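# Hang a picture frame level on a screw

## Task

Get the picture frame hanging on the screw on its own and level: it must rest on the screw's shank (not on its head), at its balance point. The free-standing display board must still be upright and standing unaided when you finish.

## Robot and tools

Robot: two arms, left_arm and right_arm, each ending in a two-finger gripper. Loose objects may get an occasional small nudge from outside. Anything that leaves the table, or is set down off it, counts as failure.

Frame: all reported positions and orientations share one scene frame. The origin sits at table-top height, halfway between the two arms' nominal bases. +z points up, +x points out over the table, and left_arm is on the +y side (this is unrelated to which side of an image it appears on). Positions are in metres. Orientations are quaternions written w first (qw, qx, qy, qz). The real bases are offset from nominal; a BASES line, if present, gives them. Reported hand positions can be wrong by a few centimetres, worse at long reach. On the gripper, the fingers extend along its +z axis and close along its y axis. end_effector_position is the point between the pads, about 5 mm short of the tips.

A row: 16 numbers, always covering both arms even if only one moves. First left_arm: x, y, z, qw, qx, qy, qz, opening; then right_arm in the same order. x, y, z and the quaternion are an absolute target pose for that gripper in the scene frame, not an offset. Opening runs from -1 (closed) to +1 (fully open, 0.070 m); it is also an absolute setting. Closing from fully open needs about 1.0 s. To hold an object, command roughly 0.05 below the grip_measured value seen at first contact for a firm grip, or less below it for a gentler one. Parts thinner than about 2 mm get proportionally less force. Pad force tops out near 20 N. To hold an arm still, resend its last reported pose and desired opening unchanged in every row. To keep orientation, repeat your own target quaternion, not the drifting reported one.

execute_actions(actions, cameras): actions holds at most one item. An empty list is a LOOK and returns the state, with images. {"rows": [...], "steps": n} runs up to 15 control steps of 1/30 s each (default 15, minimum 5), one row per step, with the final row repeated as needed. Every target must lie within 0.6 m of that arm's last reported position along each gripper axis, or the whole call is refused. {"steps": n} alone waits up to 300 steps counted from the previous result, thinking time included. The result arrives 5 steps before the action finishes; those steps still run afterwards. cameras selects images: ["all"], [], or names.

move(target, speed, blend, blocking, cameras): target is one 16-number row or a list of up to 15 rows, each an absolute pose for both arms as above, with no 0.6 m limit. Grippers travel in straight lines, turning the short way; all arms finish together; a move lasts 0.5 s to 10 s and is cut off at 10 s. speed is m/s, 0.002 to 2.2, default 0.25 (rotation capped at twice that in rad/s), either one number or one per target. blend, in metres, rounds corners of a list path; 0 stops at each waypoint. blocking=false returns after about 0.5 s while motion continues. Opening changes on later targets take effect on arrival, pausing all arms. The result adds a move: line: done (within 3 mm and 2 degrees), off_target, moving, held or fault, plus limits (paced = pose clipped, held = steps withheld). Paths ignore obstacles and the other arm; grippers lag and overshoot more when fast or nearly straight. Avoid paths passing near an arm's own base; go around it.

wait(seconds, cameras): 0 to 10 s with no new commands; ends early when a move finishes. stop(cameras): brakes a running move; fingers keep moving. zoom_image(camera, region): region is [x0, y0, x1, y1] in pixels of that camera's last full image, at most 504x504, origin top-left. finished_scene(scene): ends the scene irreversibly; pass its number.

Cameras (all 896x504): cam_head_left, cam_head_right (fixed, overhead behind the arms), cam_left_wrist, cam_right_wrist. Calibration matrices are given; fixed cameras may be shifted by up to about 2.3 degrees and 9 mm, and wrist images may lag during motion.

Controller behaviour: commanded orientation is clipped to within 32 degrees of the measured one per step; position has priority. Elbows never go fully straight. Joints move at up to 3 rad/s. The clearance check withholds commands that bring the arms too close (fingers excepted) but does not guarantee no contact. Hand target in a result is the pose currently being driven toward.

Avoid: dropping things or releasing them while moving; fast impacts and hard presses (speed and depth past contact both raise force); pressing the arms together or gripping the other arm's fingers, which can end the scene; contact torque reaching joint limits (waist, shoulder, elbow 21.6 N m; forearm roll, wrist pitch, wrist roll 7.52 N m, though the wrist motors give only about 4 N m, including held weight), which freezes that arm for 10 s; motor heating from holding loads, outstretched poses or pushing at unreachable targets. MOTOR HOT appears at 65 °C; at 80 °C the arm goes limp for 30 to 60 s. Arms stopped by an object keep pushing until commanded away. Don't knock over the standing display board.

Each tool is called after "Request:" as name(argument=value, ...), one argument or row to a line, values as JSON.

## Session

Request:
execute_actions(
  actions=[],
  cameras=["all"],
)

Scene clock: 0.00 s of 4500.00 s.
left_arm: end_effector_position=(+0.3510, +0.5999, +0.2155) grip_measured=+0.59 end_effector_quat_wxyz=(+0.247, -0.380, +0.744, +0.491) | right_arm: end_effector_position=(+0.3748, -0.3621, +0.2306) grip_measured=+0.98 end_effector_quat_wxyz=(+0.266, -0.127, +0.954, +0.046)
Joint positions: left_arm=[0.435 2.012 -1.399 1.391 1.016 -1.325 0.056] | right_arm=[-0.326 1.505 -1.187 0.405 0.93 -0.792 0.069]
Joint torques (N m): no reading
Motor temperatures (°C): left_arm=[31 31 32 33 36 30] | right_arm=[30 30 33 35 39 32]
Hand target: left_arm +0.3510, +0.5999, +0.2155; +0.247, -0.380, +0.744, +0.491 | right_arm +0.3748, -0.3621, +0.2306; +0.266, -0.127, +0.954, +0.046

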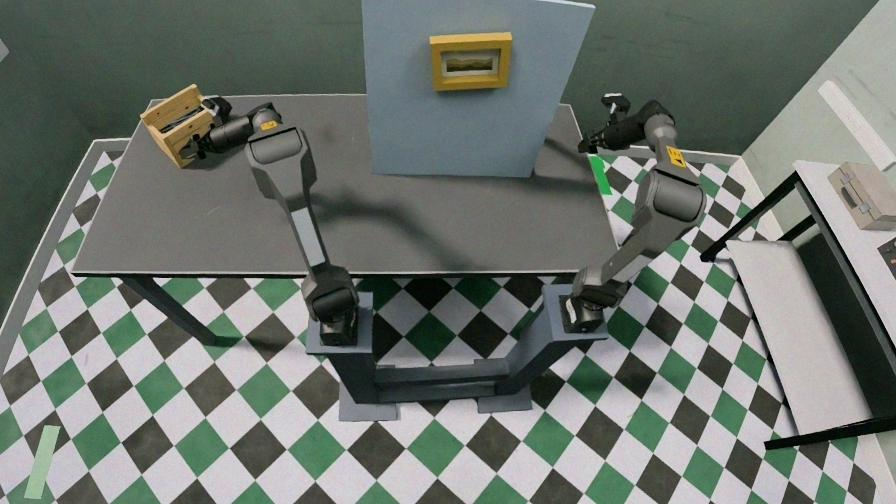

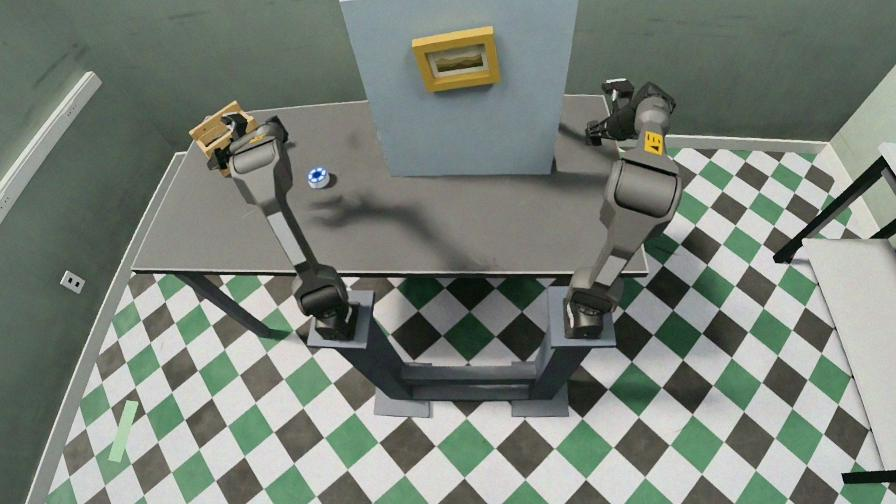

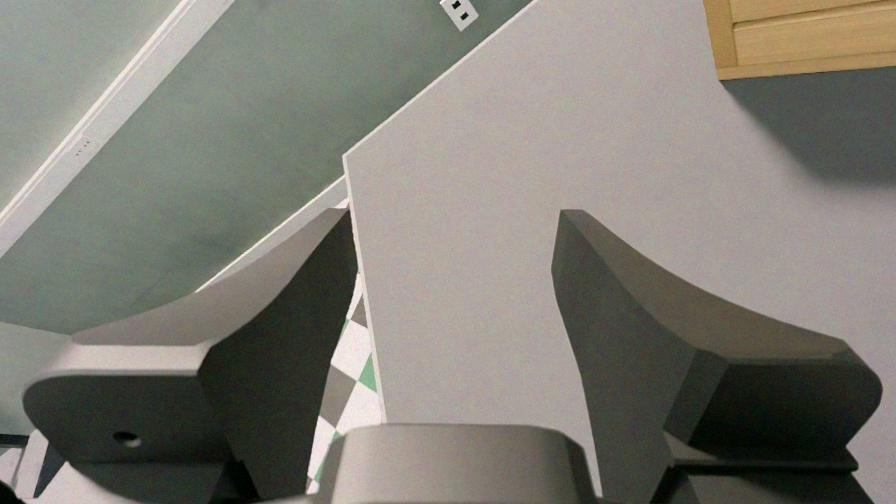

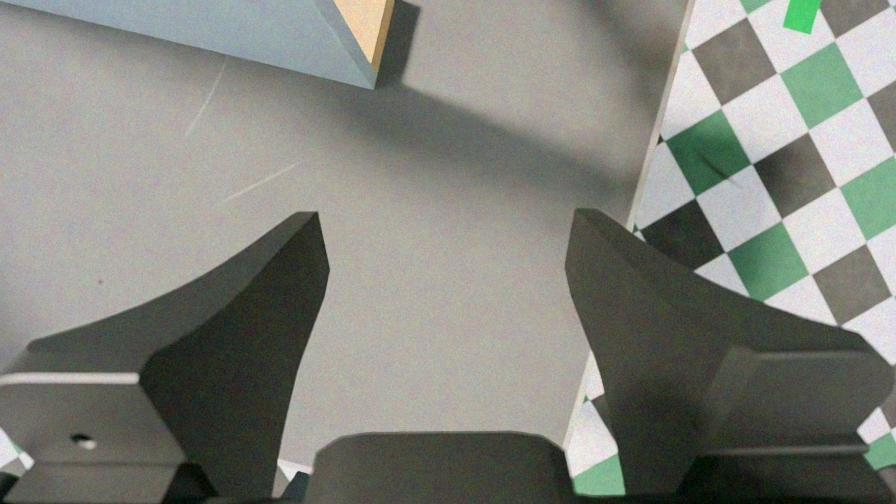

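Request:
zoom_image(
  camera="cam_head_left",
  region=[350, 0, 620, 190],
)

Request:
zoom_image(
  camera="cam_head_right",
  region=[330, 0, 600, 190],
)

Request:
zoom_image(
  camera="cam_head_left",
  region=[400, 15, 540, 110],
)

Request:
zoom_image(
  camera="cam_head_right",
  region=[390, 10, 530, 105],
)

Scaled by 1.867 from the camera's 896x504 image, which has a finer 1280x720 frame.

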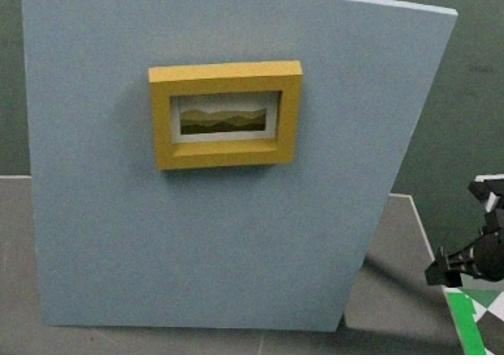

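Scaled by 1.867 from the camera's 896x504 image, which has a finer 1280x720 frame.

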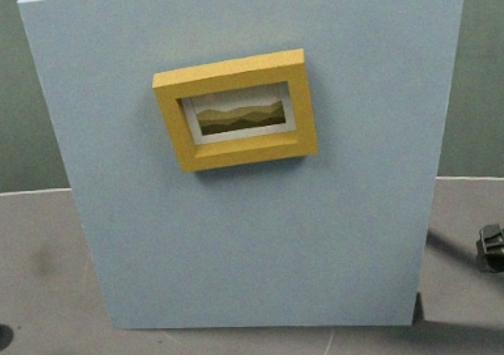

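Scaled by 3.600 from the camera's 896x504 image, which has a finer 1280x720 frame.

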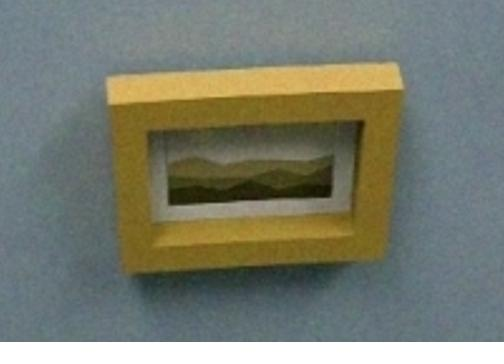

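Scaled by 3.600 from the camera's 896x504 image, which has a finer 1280x720 frame.

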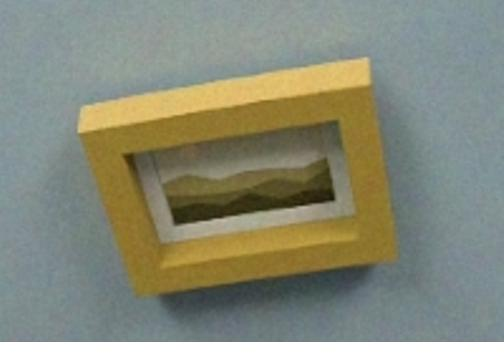

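Request:
move(
  target=[
    [0.351,0.5999,0.2155,0.247,-0.380,0.744,0.491,0.59,0.28,-0.28,0.34,0.887,0,0.4617,0,0.98],
    [0.351,0.5999,0.2155,0.247,-0.380,0.744,0.491,0.59,0.31,-0.09,0.38,0.887,0,0.4617,0,0.98],
  ],
  blend=0.05,
)

Scene clock: 16.87 s of 4500.00 s.
left_arm: end_effector_position=(+0.3508, +0.6000, +0.2155) grip_measured=+0.59 end_effector_quat_wxyz=(+0.247, -0.380, +0.744, +0.491) | right_arm: end_effector_position=(+0.3105, -0.0906, +0.3805) grip_measured=+0.98 end_effector_quat_wxyz=(+0.806, -0.115, +0.578, +0.060)
Joint positions: left_arm=[0.435 2.013 -1.399 1.391 1.018 -1.325 0.056] | right_arm=[1.05 1.351 -0.573 0.766 -1.224 -0.719 0.069]
Joint torques (N m): left_arm=[-0.73 -7.88 -3.31 0.52 0.51 -0.07] | right_arm=[0.72 -3.1 -3.45 -0.68 -0.57 0]
Motor temperatures (°C): left_arm=[31 32 33 33 36 30] | right_arm=[30 30 34 35 39 32]
Hand target: left_arm +0.3510, +0.5999, +0.2155; +0.247, -0.380, +0.744, +0.491 | right_arm +0.3102, -0.0902, +0.3803; +0.806, -0.116, +0.578, +0.060
Off the commanded pose: left_arm 0.000 m, 0 deg | right_arm 0.001 m, 22 deg.
joint sent to its limit (right arm) — joint 5 (wrist pitch), lower limit.
Kept back: nothing.
move: off_target (right_arm); blend cut to 0 m at target 1; limits=paced
camera_calibration:
cam_left_wrist: T_world_to_cam=[[0.800807, -0.211152, -0.560466, -0.0299846], [-0.482053, -0.782585, -0.393935, 0.724154], [-0.355432, 0.585641, -0.728487, 0.0520217], [0, 0, 0, 1]] pos_world=[0.391583, 0.529915, 0.306362]
cam_right_wrist: T_world_to_cam=[[0.233132, -0.969421, 0.076629, -0.188728], [-0.310889, -0.148965, -0.9387, 0.433942], [0.921411, 0.195018, -0.336111, -0.0220755], [0, 0, 0, 1]] pos_world=[0.199247, -0.11401, 0.414383]

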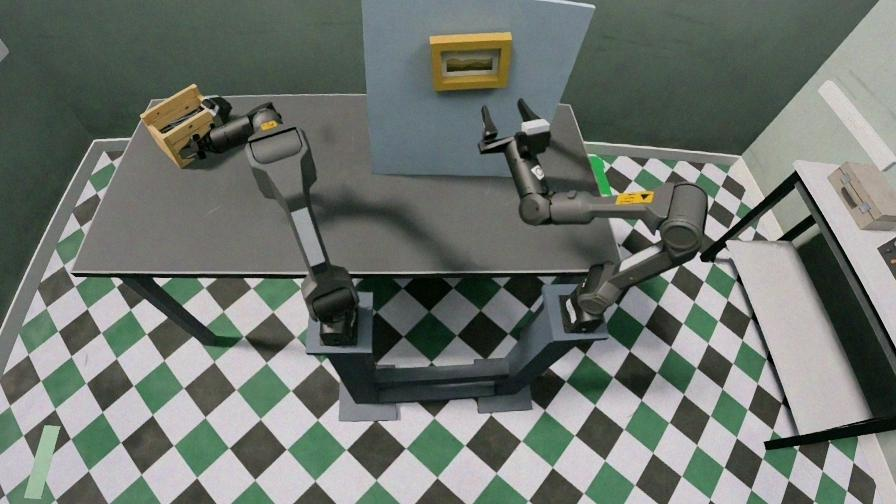

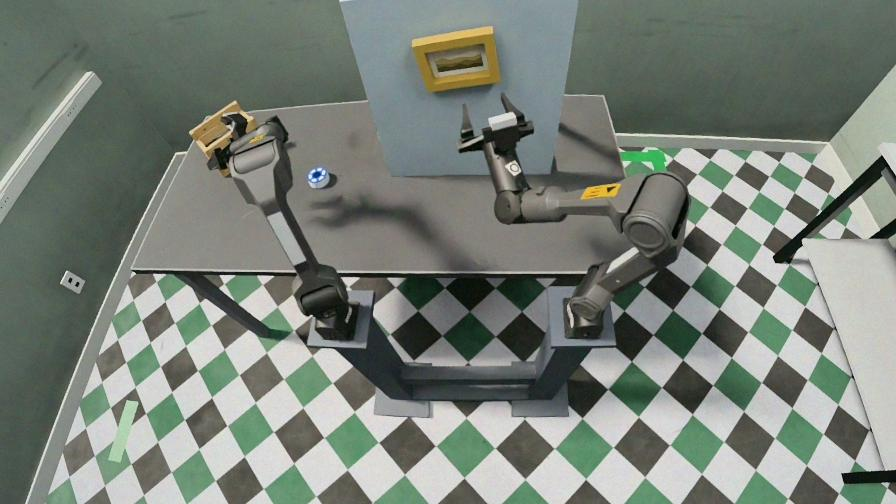

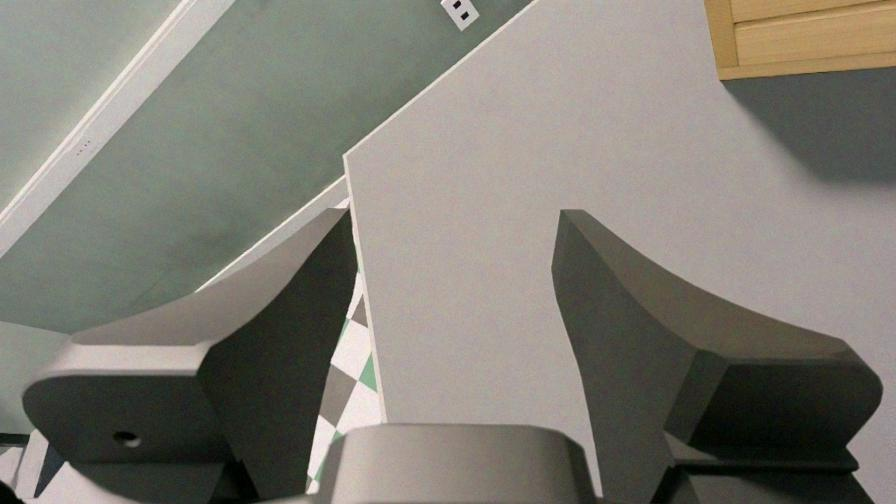

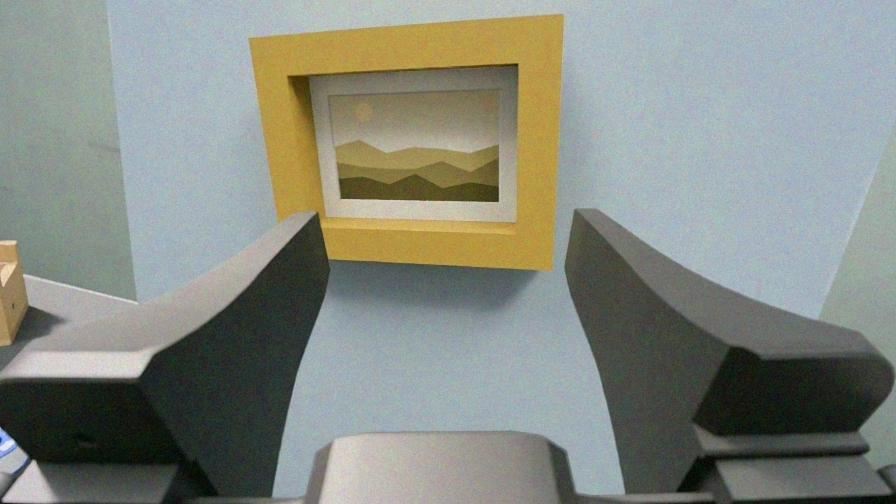

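Request:
move(
  target=[
    [0.30,0.40,0.40,0.1936,-0.1936,0.681,-0.681,-1,0.30,-0.30,0.36,0.766,0,0.643,0,0.98],
    [0.43,0.12,0.44,0.1936,-0.1936,0.681,-0.681,-1,0.30,-0.30,0.36,0.766,0,0.643,0,0.98],
  ],
)

Scene clock: 28.00 s of 4500.00 s.
left_arm: end_effector_position=(+0.4305, +0.1195, +0.4398) grip_measured=-1.00 end_effector_quat_wxyz=(+0.199, -0.200, +0.679, -0.677) | right_arm: end_effector_position=(+0.3001, -0.2998, +0.3600) grip_measured=+0.98 end_effector_quat_wxyz=(+0.766, +0.000, +0.643, +0.000)
Joint positions: left_arm=[0.228 1.658 -1.447 -1.613 1.223 0.13 0] | right_arm=[0.084 0.8 -0.304 0.107 -0.586 -0.1 0.069]
Joint torques (N m): left_arm=[0.26 -7.53 -2.47 -0.73 0.15 0.03] | right_arm=[-0.47 -0.8 -3.72 -0.05 -0.68 0.02]
Motor temperatures (°C): left_arm=[31 32 33 33 36 30] | right_arm=[30 30 34 35 39 32]
Hand target: left_arm +0.4301, +0.1197, +0.4400; +0.200, -0.200, +0.679, -0.677 | right_arm +0.3000, -0.3000, +0.3600; +0.766, +0.000, +0.643, +0.000
Off the commanded pose: left_arm 0.001 m, 1 deg | right_arm 0.000 m, 0 deg.
joint sent to its limit (left arm) — joint 5 (wrist pitch), upper limit.
Kept back: nothing.
move: done; limits=paced
camera_calibration:
cam_left_wrist: T_world_to_cam=[[0.00522774, -0.0274772, 0.999609, -0.435056], [-0.999754, 0.0214109, 0.00581704, 0.425858], [-0.0215624, -0.999393, -0.0273585, 0.262528], [0, 0, 0, 1]] pos_world=[0.433688, 0.241296, 0.439591]
cam_right_wrist: T_world_to_cam=[[-0.00239607, -0.999218, -0.0394571, -0.283994], [-0.463891, 0.0360654, -0.885158, 0.462326], [0.885889, 0.0161829, -0.463615, 0.0243038], [0, 0, 0, 1]] pos_world=[0.192258, -0.300839, 0.409293]

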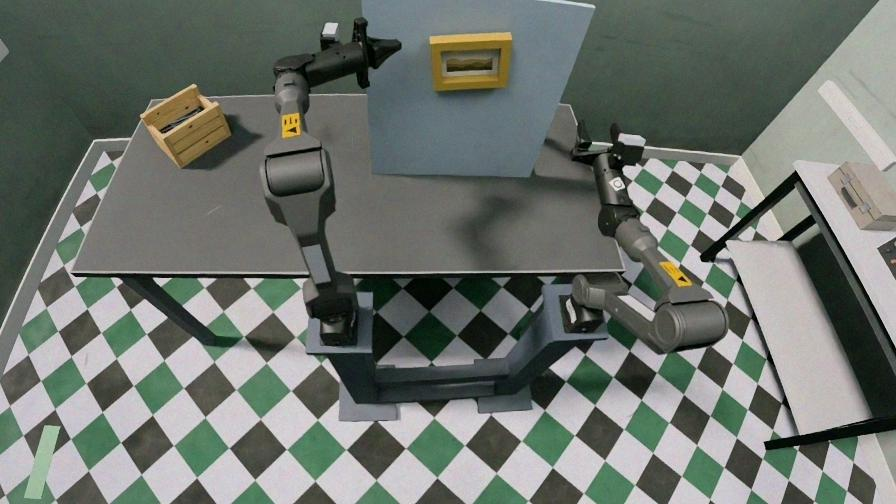

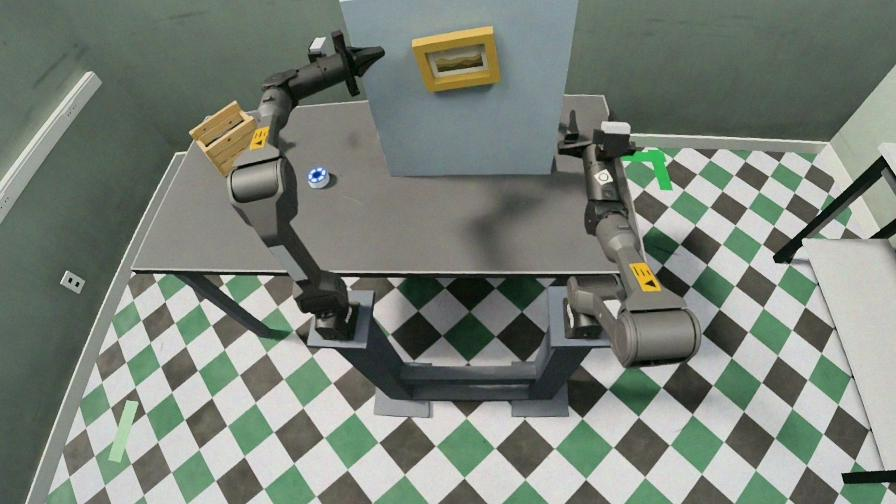

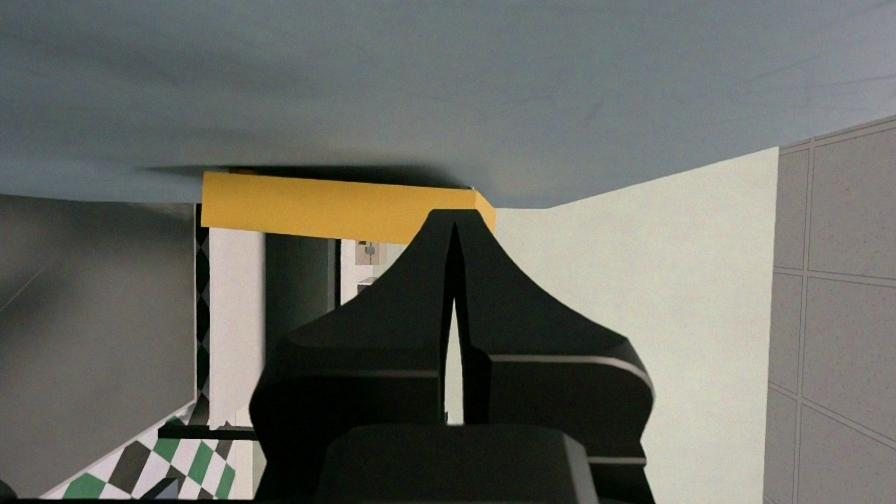

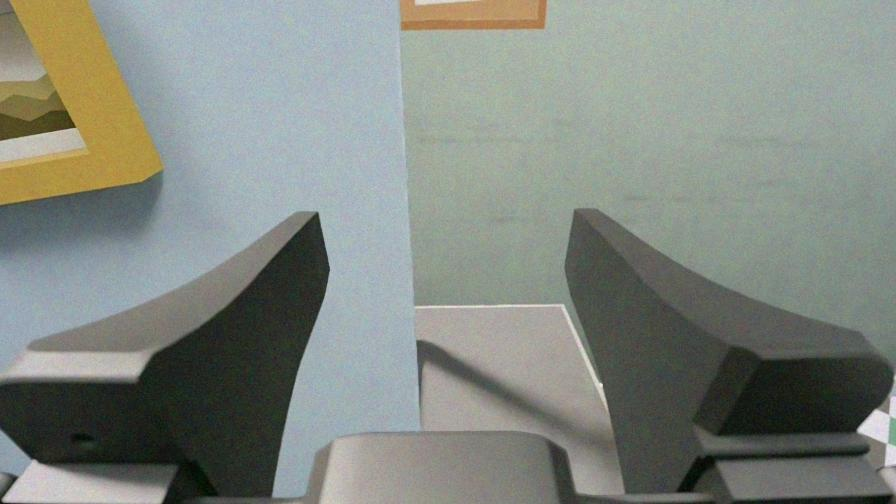

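Request:
zoom_image(
  camera="cam_left_wrist",
  region=[180, 120, 560, 270],
)

Request:
zoom_image(
  camera="cam_left_wrist",
  region=[400, 140, 520, 230],
)

Request:
zoom_image(
  camera="cam_left_wrist",
  region=[190, 140, 340, 230],
)

Scaled by 1.326 from the camera's 896x504 image, which has a finer 1280x720 frame.

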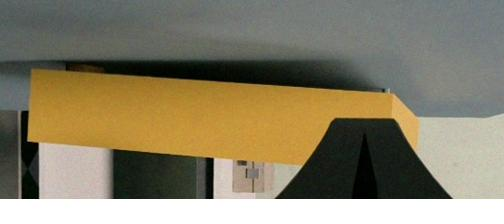

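Scaled by 4.200 from the camera's 896x504 image, which has a finer 1280x720 frame.

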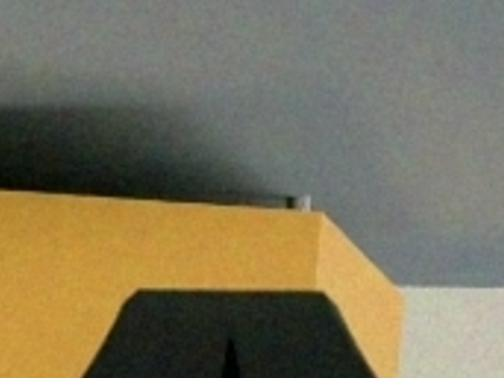

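Scaled by 3.360 from the camera's 896x504 image, which has a finer 1280x720 frame.

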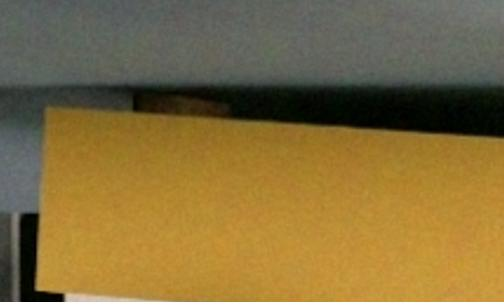

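Request:
move(
  target=[
    [0.40,0.12,0.50,0.203,-0.0985,0.868,-0.431,-1,0.30,-0.30,0.36,0.766,0,0.643,0,0.98],
    [0.42,0.04,0.475,0.203,-0.0985,0.868,-0.431,-1,0.30,-0.30,0.36,0.766,0,0.643,0,0.98],
  ],
  speed=0.2,
)

Request:
zoom_image(
  camera="cam_left_wrist",
  region=[200, 0, 700, 280],
)

Scene clock: 31.70 s of 4500.00 s.
left_arm: end_effector_position=(+0.4206, +0.0394, +0.4736) grip_measured=-1.00 end_effector_quat_wxyz=(+0.251, -0.116, +0.847, -0.454) | right_arm: end_effector_position=(+0.3001, -0.2998, +0.3600) grip_measured=+0.98 end_effector_quat_wxyz=(+0.766, +0.000, +0.643, +0.000)
Joint positions: left_arm=[-0.125 1.752 -2.136 -0.743 1.223 -0.455 0] | right_arm=[0.084 0.8 -0.304 0.107 -0.586 -0.1 0.069]
Joint torques (N m): left_arm=[0.34 -8.05 -2.17 -0.62 -0.71 0.11] | right_arm=[-0.47 -0.26 -3.76 -0.07 -0.69 -0.12]
Motor temperatures (°C): left_arm=[31 33 33 33 36 30] | right_arm=[30 30 34 35 39 32]
Hand target: left_arm +0.4199, +0.0399, +0.4747; +0.252, -0.115, +0.847, -0.454 | right_arm +0.3000, -0.3000, +0.3600; +0.766, +0.000, +0.643, +0.000
Off the commanded pose: left_arm 0.002 m, 7 deg | right_arm 0.000 m, 0 deg.
joint sent to its limit (left arm) — joint 5 (wrist pitch), upper limit.
Kept back: nothing.
move: off_target (left_arm)
camera_calibration:
cam_left_wrist: T_world_to_cam=[[-0.0287376, -0.581923, 0.812736, -0.346354], [-0.999, 0.0445686, -0.00341244, 0.420556], [-0.0342367, -0.812022, -0.582622, 0.44411], [0, 0, 0, 1]] pos_world=[0.425387, 0.140332, 0.541678]
cam_right_wrist: T_world_to_cam=[[-0.00239607, -0.999218, -0.0394571, -0.283994], [-0.463891, 0.0360654, -0.885158, 0.462326], [0.885889, 0.0161829, -0.463615, 0.0243038], [0, 0, 0, 1]] pos_world=[0.192258, -0.300839, 0.409293]

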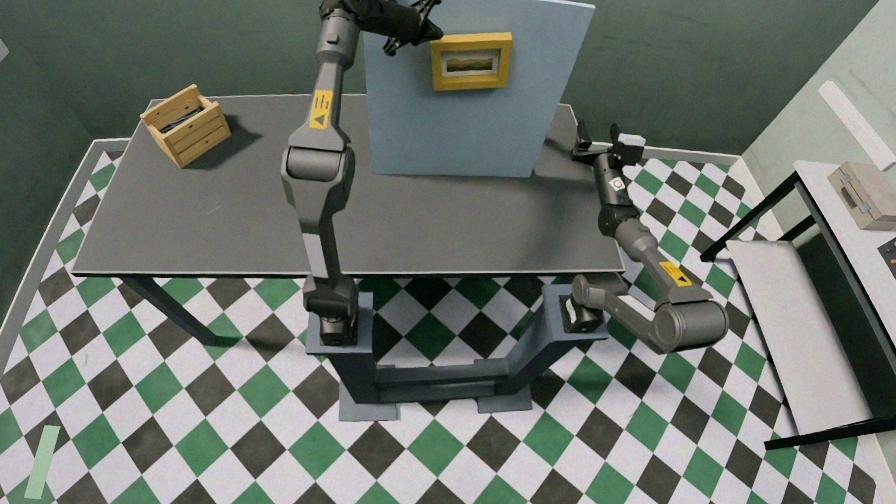

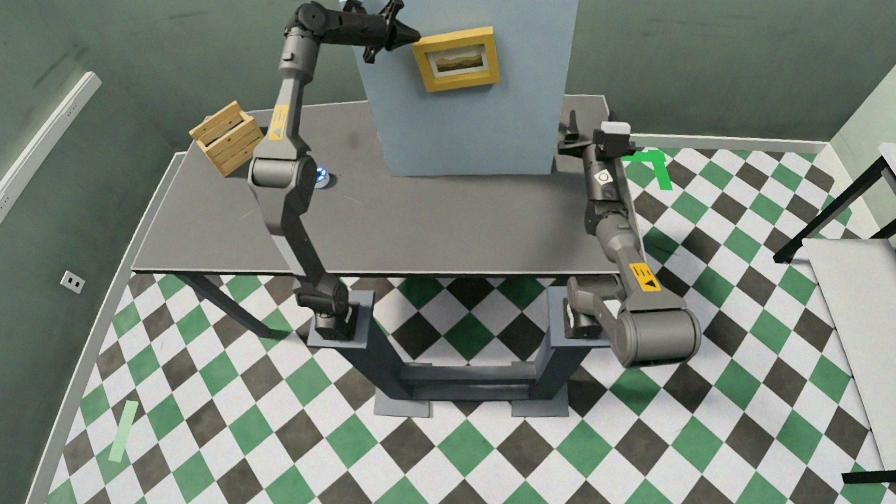

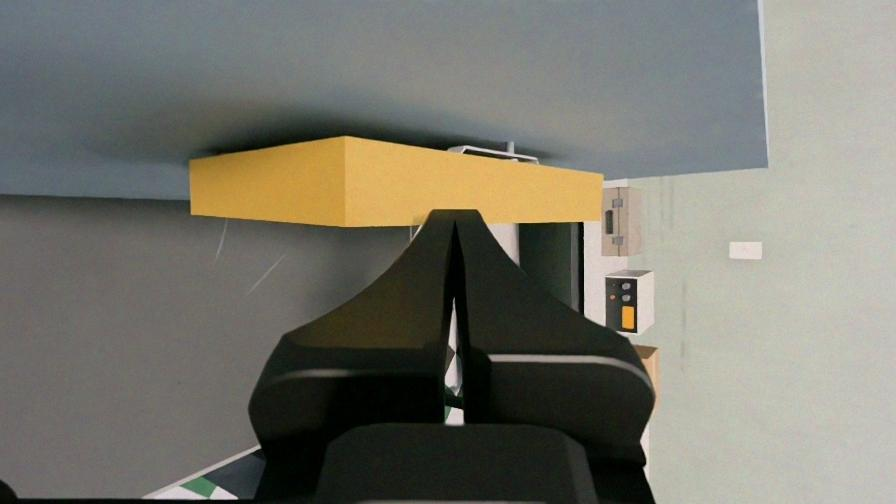

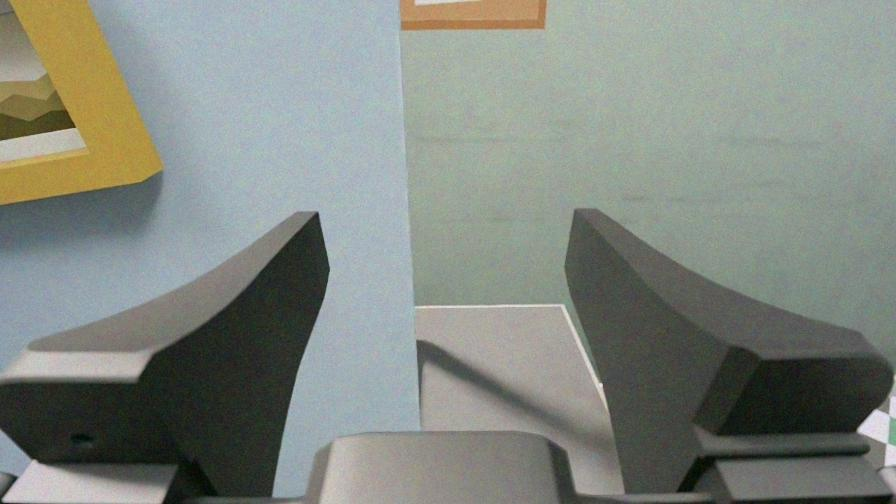

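Scaled by 1.008 from the camera's 896x504 image, which has a finer 1280x720 frame.

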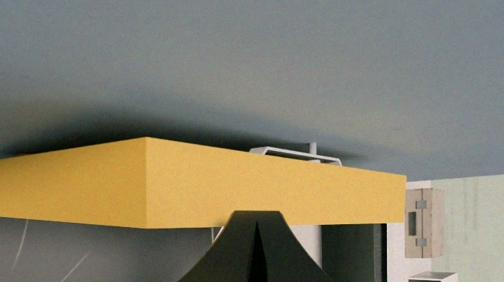

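Request:
zoom_image(
  camera="cam_left_wrist",
  region=[430, 120, 560, 193],
)

Request:
zoom_image(
  camera="cam_left_wrist",
  region=[470, 125, 550, 170],
)

Scaled by 3.877 from the camera's 896x504 image, which has a finer 1280x720 frame.

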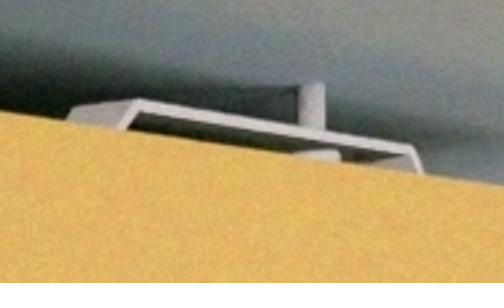

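Scaled by 6.300 from the camera's 896x504 image, which has a finer 1280x720 frame.

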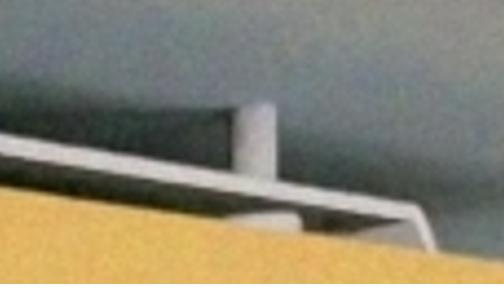

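Request:
move(
  target=[
    [0.39,0.12,0.49,0.203,-0.0985,0.868,-0.431,-1,0.26,-0.18,0.33,0.843,0,0.537,0,-1],
    [0.44,0.11,0.43,0.1936,-0.1936,0.681,-0.681,-1,0.24,-0.065,0.33,0.843,0,0.537,0,-1],
  ],
  speed=0.2,
)

Scene clock: 38.43 s of 4500.00 s.
left_arm: end_effector_position=(+0.4401, +0.1102, +0.4294) grip_measured=-1.00 end_effector_quat_wxyz=(+0.193, -0.194, +0.680, -0.680) | right_arm: end_effector_position=(+0.2405, -0.0650, +0.3301) grip_measured=-1.00 end_effector_quat_wxyz=(+0.736, -0.170, +0.647, +0.108)
Joint positions: left_arm=[0.198 1.701 -1.458 -1.63 1.214 0.166 0] | right_arm=[1.428 1.257 -0.466 1.1 -1.224 -0.863 0]
Joint torques (N m): left_arm=[-1.07 -7.03 -3.37 -0.74 -0.05 -0.07] | right_arm=[0.4 -3.13 -3.64 -0.82 -0.57 0.02]
Motor temperatures (°C): left_arm=[31 33 33 33 36 30] | right_arm=[30 30 34 35 39 32]
Hand target: left_arm +0.4400, +0.1100, +0.4300; +0.193, -0.193, +0.680, -0.680 | right_arm +0.2404, -0.0651, +0.3302; +0.736, -0.170, +0.647, +0.108
Off the commanded pose: left_arm 0.001 m, 0 deg | right_arm 0.001 m, 29 deg.
joint sent to its limit (right arm) — joint 5 (wrist pitch), lower limit.
Kept back: nothing.
move: off_target (right_arm)
camera_calibration:
cam_left_wrist: T_world_to_cam=[[0.00343609, -0.0249018, 0.999684, -0.424515], [-0.999159, 0.0407512, 0.00444939, 0.433848], [-0.0408492, -0.998859, -0.0247409, 0.260354], [0, 0, 0, 1]] pos_world=[0.445577, 0.231806, 0.428891]
cam_right_wrist: T_world_to_cam=[[0.374231, -0.924626, 0.070833, -0.172848], [-0.461298, -0.251877, -0.850742, 0.369147], [0.80446, 0.285699, -0.520789, 0.115344], [0, 0, 0, 1]] pos_world=[0.142182, -0.0997932, 0.386362]

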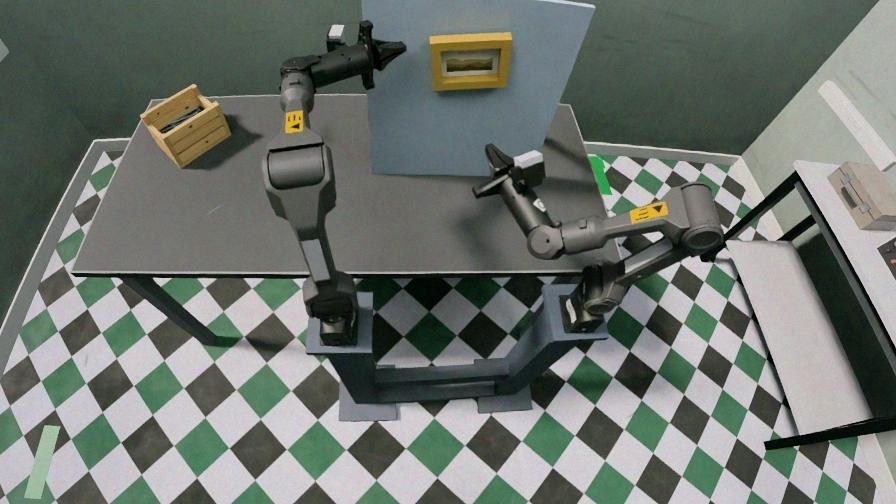

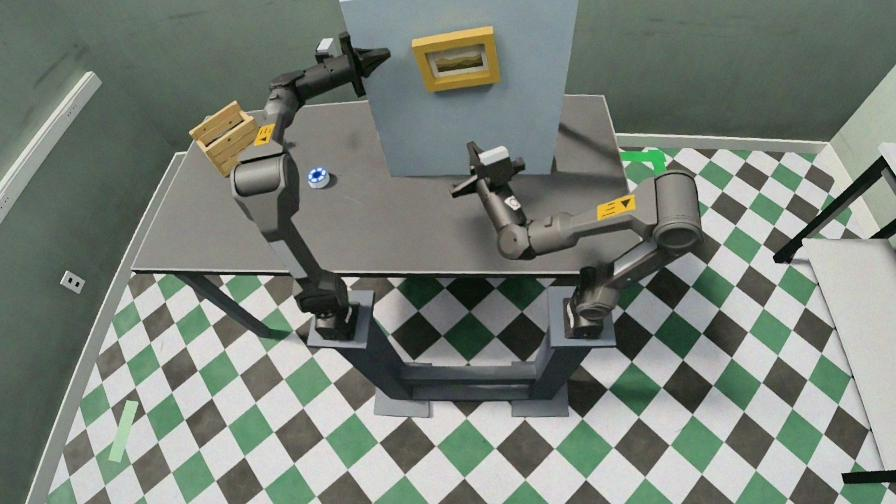

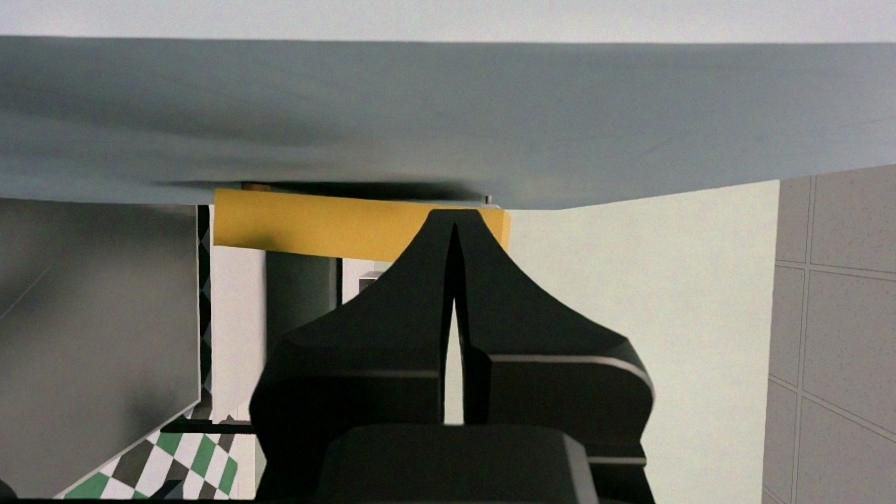

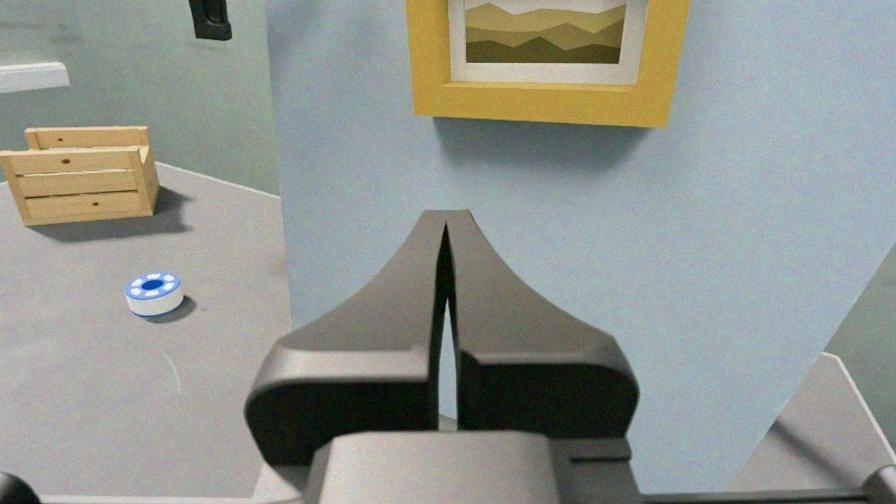

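Request:
move(
  target=[0.44,0.11,0.43,0.1936,-0.1936,0.681,-0.681,-1,0.27,-0.08,0.41,0.766,0,0.643,0,-1],
  speed=0.2,
  cameras=["cam_right_wrist"],
)

Scene clock: 40.10 s of 4500.00 s.
left_arm: end_effector_position=(+0.4402, +0.1103, +0.4295) grip_measured=-1.00 end_effector_quat_wxyz=(+0.193, -0.194, +0.680, -0.680) | right_arm: end_effector_position=(+0.2706, -0.0802, +0.4110) grip_measured=-1.00 end_effector_quat_wxyz=(+0.741, -0.071, +0.665, +0.060)
Joint positions: left_arm=[0.198 1.701 -1.459 -1.629 1.214 0.165 0] | right_arm=[1.369 1.237 -0.807 1.319 -1.224 -1.186 0]
Joint torques (N m): left_arm=[-0.82 -7.8 -3.61 -0.76 -0.05 -0.14] | right_arm=[0.33 -1.88 -3.39 -0.97 -0.28 0.27]
Motor temperatures (°C): left_arm=[31 33 33 33 36 30] | right_arm=[30 30 34 35 39 32]
Hand target: left_arm +0.4400, +0.1100, +0.4300; +0.193, -0.193, +0.680, -0.680 | right_arm +0.2705, -0.0801, +0.4101; +0.741, -0.071, +0.665, +0.060
Off the commanded pose: left_arm 0.001 m, 0 deg | right_arm 0.001 m, 11 deg.
joint sent to its limit (right arm) — joint 5 (wrist pitch), lower limit.
Kept back: nothing.
move: off_target (right_arm)
camera_calibration:
cam_right_wrist: T_world_to_cam=[[0.177757, -0.983964, -0.0147755, -0.12036], [-0.516578, -0.0805212, -0.852445, 0.477332], [0.837585, 0.15916, -0.522607, 0.11924], [0, 0, 0, 1]] pos_world=[0.1681, -0.0989725, 0.467436]
Images, in order (width x height): cam_right_wrist 896x504.

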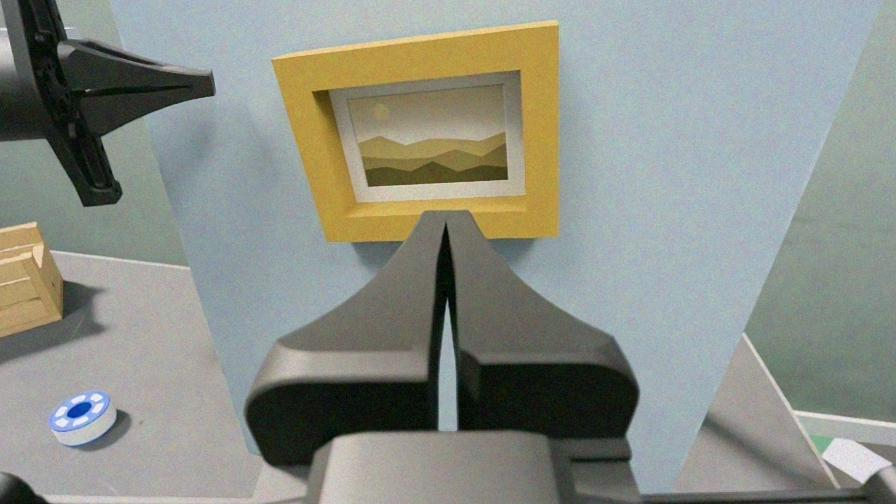

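Request:
move(
  target=[0.44,0.068,0.43,0.193,-0.193,0.680,-0.680,-1,0.27,-0.08,0.41,0.741,-0.071,0.665,0.060,-1],
  speed=0.08,
  cameras=["cam_right_wrist","cam_left_wrist"],
)

Request:
zoom_image(
  camera="cam_right_wrist",
  region=[120, 0, 440, 180],
)

Scene clock: 42.40 s of 4500.00 s.
left_arm: end_effector_position=(+0.4420, +0.0710, +0.4304) grip_measured=-1.00 end_effector_quat_wxyz=(+0.197, -0.197, +0.679, -0.680) | right_arm: end_effector_position=(+0.2701, -0.0799, +0.4101) grip_measured=-1.00 end_effector_quat_wxyz=(+0.741, -0.072, +0.665, +0.060)
Joint positions: left_arm=[0.074 1.682 -1.436 -1.657 1.082 0.179 0] | right_arm=[1.371 1.237 -0.804 1.319 -1.224 -1.185 0]
Joint torques (N m): left_arm=[-8.21 -7.13 -3.04 -0.12 2.45 0.27] | right_arm=[0.71 -3.81 -3.37 -0.97 -0.23 0.26]
Motor temperatures (°C): left_arm=[31 33 33 33 36 30] | right_arm=[30 30 34 35 39 32]
Hand target: left_arm +0.4400, +0.0680, +0.4300; +0.193, -0.193, +0.680, -0.680 | right_arm +0.2701, -0.0800, +0.4100; +0.741, -0.072, +0.665, +0.061
Off the commanded pose: left_arm 0.004 m, 1 deg | right_arm 0.000 m, 0 deg.
joint sent to its limit (right arm) — joint 5 (wrist pitch), lower limit.
Kept back: nothing.
move: off_target (left_arm)
camera_calibration:
cam_left_wrist: T_world_to_cam=[[0.00353821, -0.023957, 0.999707, -0.426528], [-0.999533, 0.0302517, 0.00426255, 0.438314], [-0.030345, -0.999255, -0.0238388, 0.216339], [0, 0, 0, 1]] pos_world=[0.446183, 0.1927, 0.429692]
cam_right_wrist: T_world_to_cam=[[0.17952, -0.983666, -0.0131797, -0.121016], [-0.517117, -0.0829601, -0.851885, 0.476052], [0.836877, 0.159746, -0.523563, 0.119732], [0, 0, 0, 1]] pos_world=[0.167698, -0.0986725, 0.466634]
Images, in order (width x height): cam_left_wrist 896x504, cam_right_wrist 896x504.

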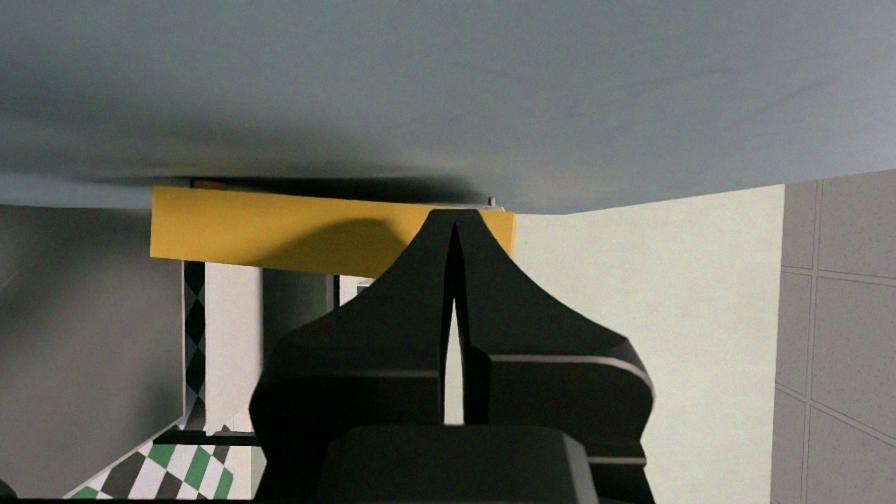

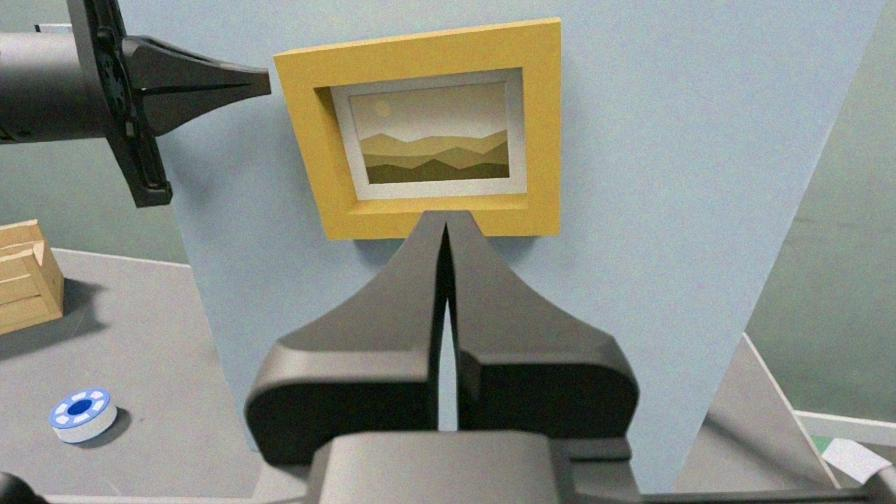

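Scaled by 1.575 from the camera's 896x504 image, which has a finer 1280x720 frame.

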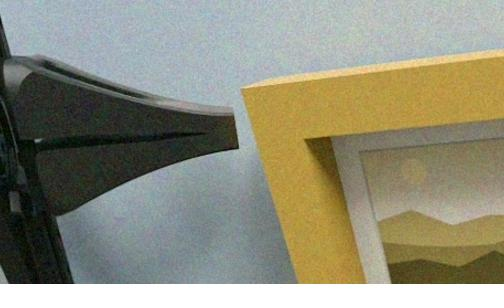

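Request:
zoom_image(
  camera="cam_left_wrist",
  region=[460, 180, 540, 225],
)

Request:
execute_actions(
  actions=[],
  cameras=["cam_right_wrist", "cam_head_left"],
)

Scaled by 6.300 from the camera's 896x504 image, which has a finer 1280x720 frame.

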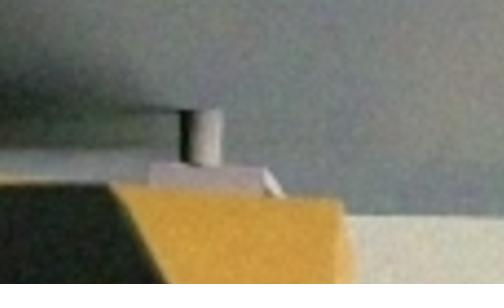

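Scene clock: 43.07 s of 4500.00 s.
left_arm: end_effector_position=(+0.4403, +0.0686, +0.4302) grip_measured=-1.00 end_effector_quat_wxyz=(+0.194, -0.194, +0.680, -0.680) | right_arm: end_effector_position=(+0.2701, -0.0799, +0.4101) grip_measured=-1.00 end_effector_quat_wxyz=(+0.741, -0.072, +0.665, +0.060)
Joint positions: left_arm=[0.07 1.682 -1.436 -1.655 1.087 0.179 0] | right_arm=[1.371 1.237 -0.804 1.319 -1.224 -1.185 0]
Joint torques (N m): left_arm=[-11.05 -6.03 -3.2 -0.22 2.47 0.35] | right_arm=[0.63 -3.85 -3.38 -0.98 -0.22 0.26]
Motor temperatures (°C): left_arm=[31 33 33 33 37 30] | right_arm=[30 30 34 35 39 32]
Hand target: left_arm +0.4400, +0.0680, +0.4300; +0.193, -0.193, +0.680, -0.680 | right_arm +0.2701, -0.0800, +0.4100; +0.741, -0.072, +0.665, +0.061
Off the commanded pose: left_arm 0.001 m, 0 deg | right_arm 0.000 m, 0 deg.
Steps of this call (1-20: nothing new was sent). Readings (end_effector_position of left_arm | right_arm):
1: (+0.4418, +0.0709, +0.4304) | (+0.2701, -0.0799, +0.4101)
2: (+0.4417, +0.0709, +0.4302) | (+0.2701, -0.0799, +0.4101)
4: (+0.4416, +0.0707, +0.4303) | (+0.2701, -0.0799, +0.4101)
8: (+0.4412, +0.0705, +0.4302) | (+0.2701, -0.0799, +0.4101)
20: the state above
camera_calibration:
cam_right_wrist: T_world_to_cam=[[0.17952, -0.983666, -0.0131797, -0.121016], [-0.517117, -0.0829601, -0.851885, 0.476052], [0.836877, 0.159746, -0.523563, 0.119732], [0, 0, 0, 1]] pos_world=[0.167698, -0.0986725, 0.466634]
Images, in order (width x height): cam_head_left 896x504, cam_right_wrist 896x504.

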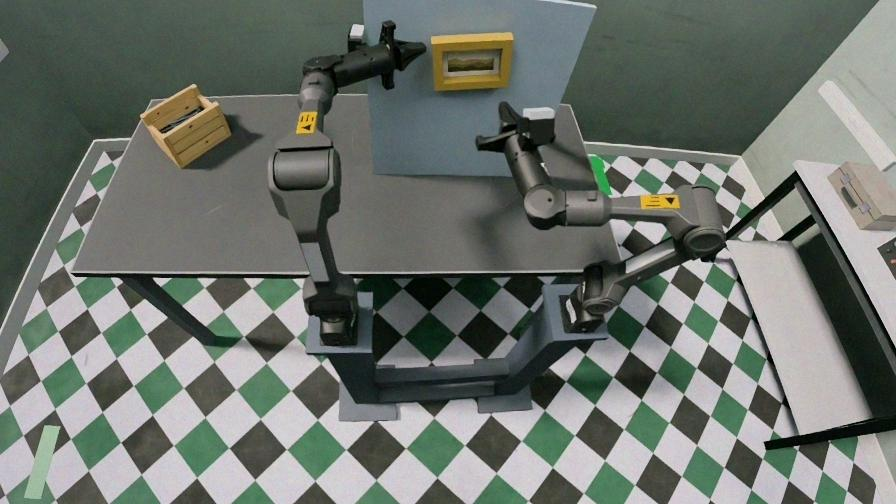

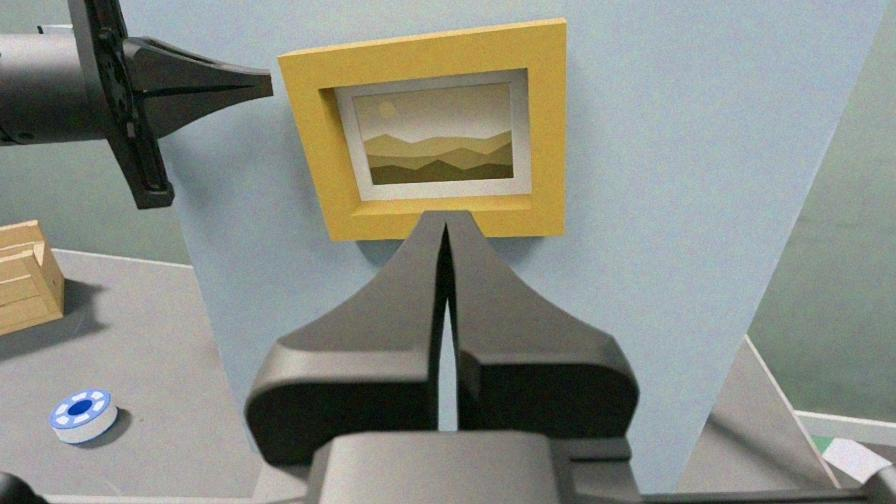

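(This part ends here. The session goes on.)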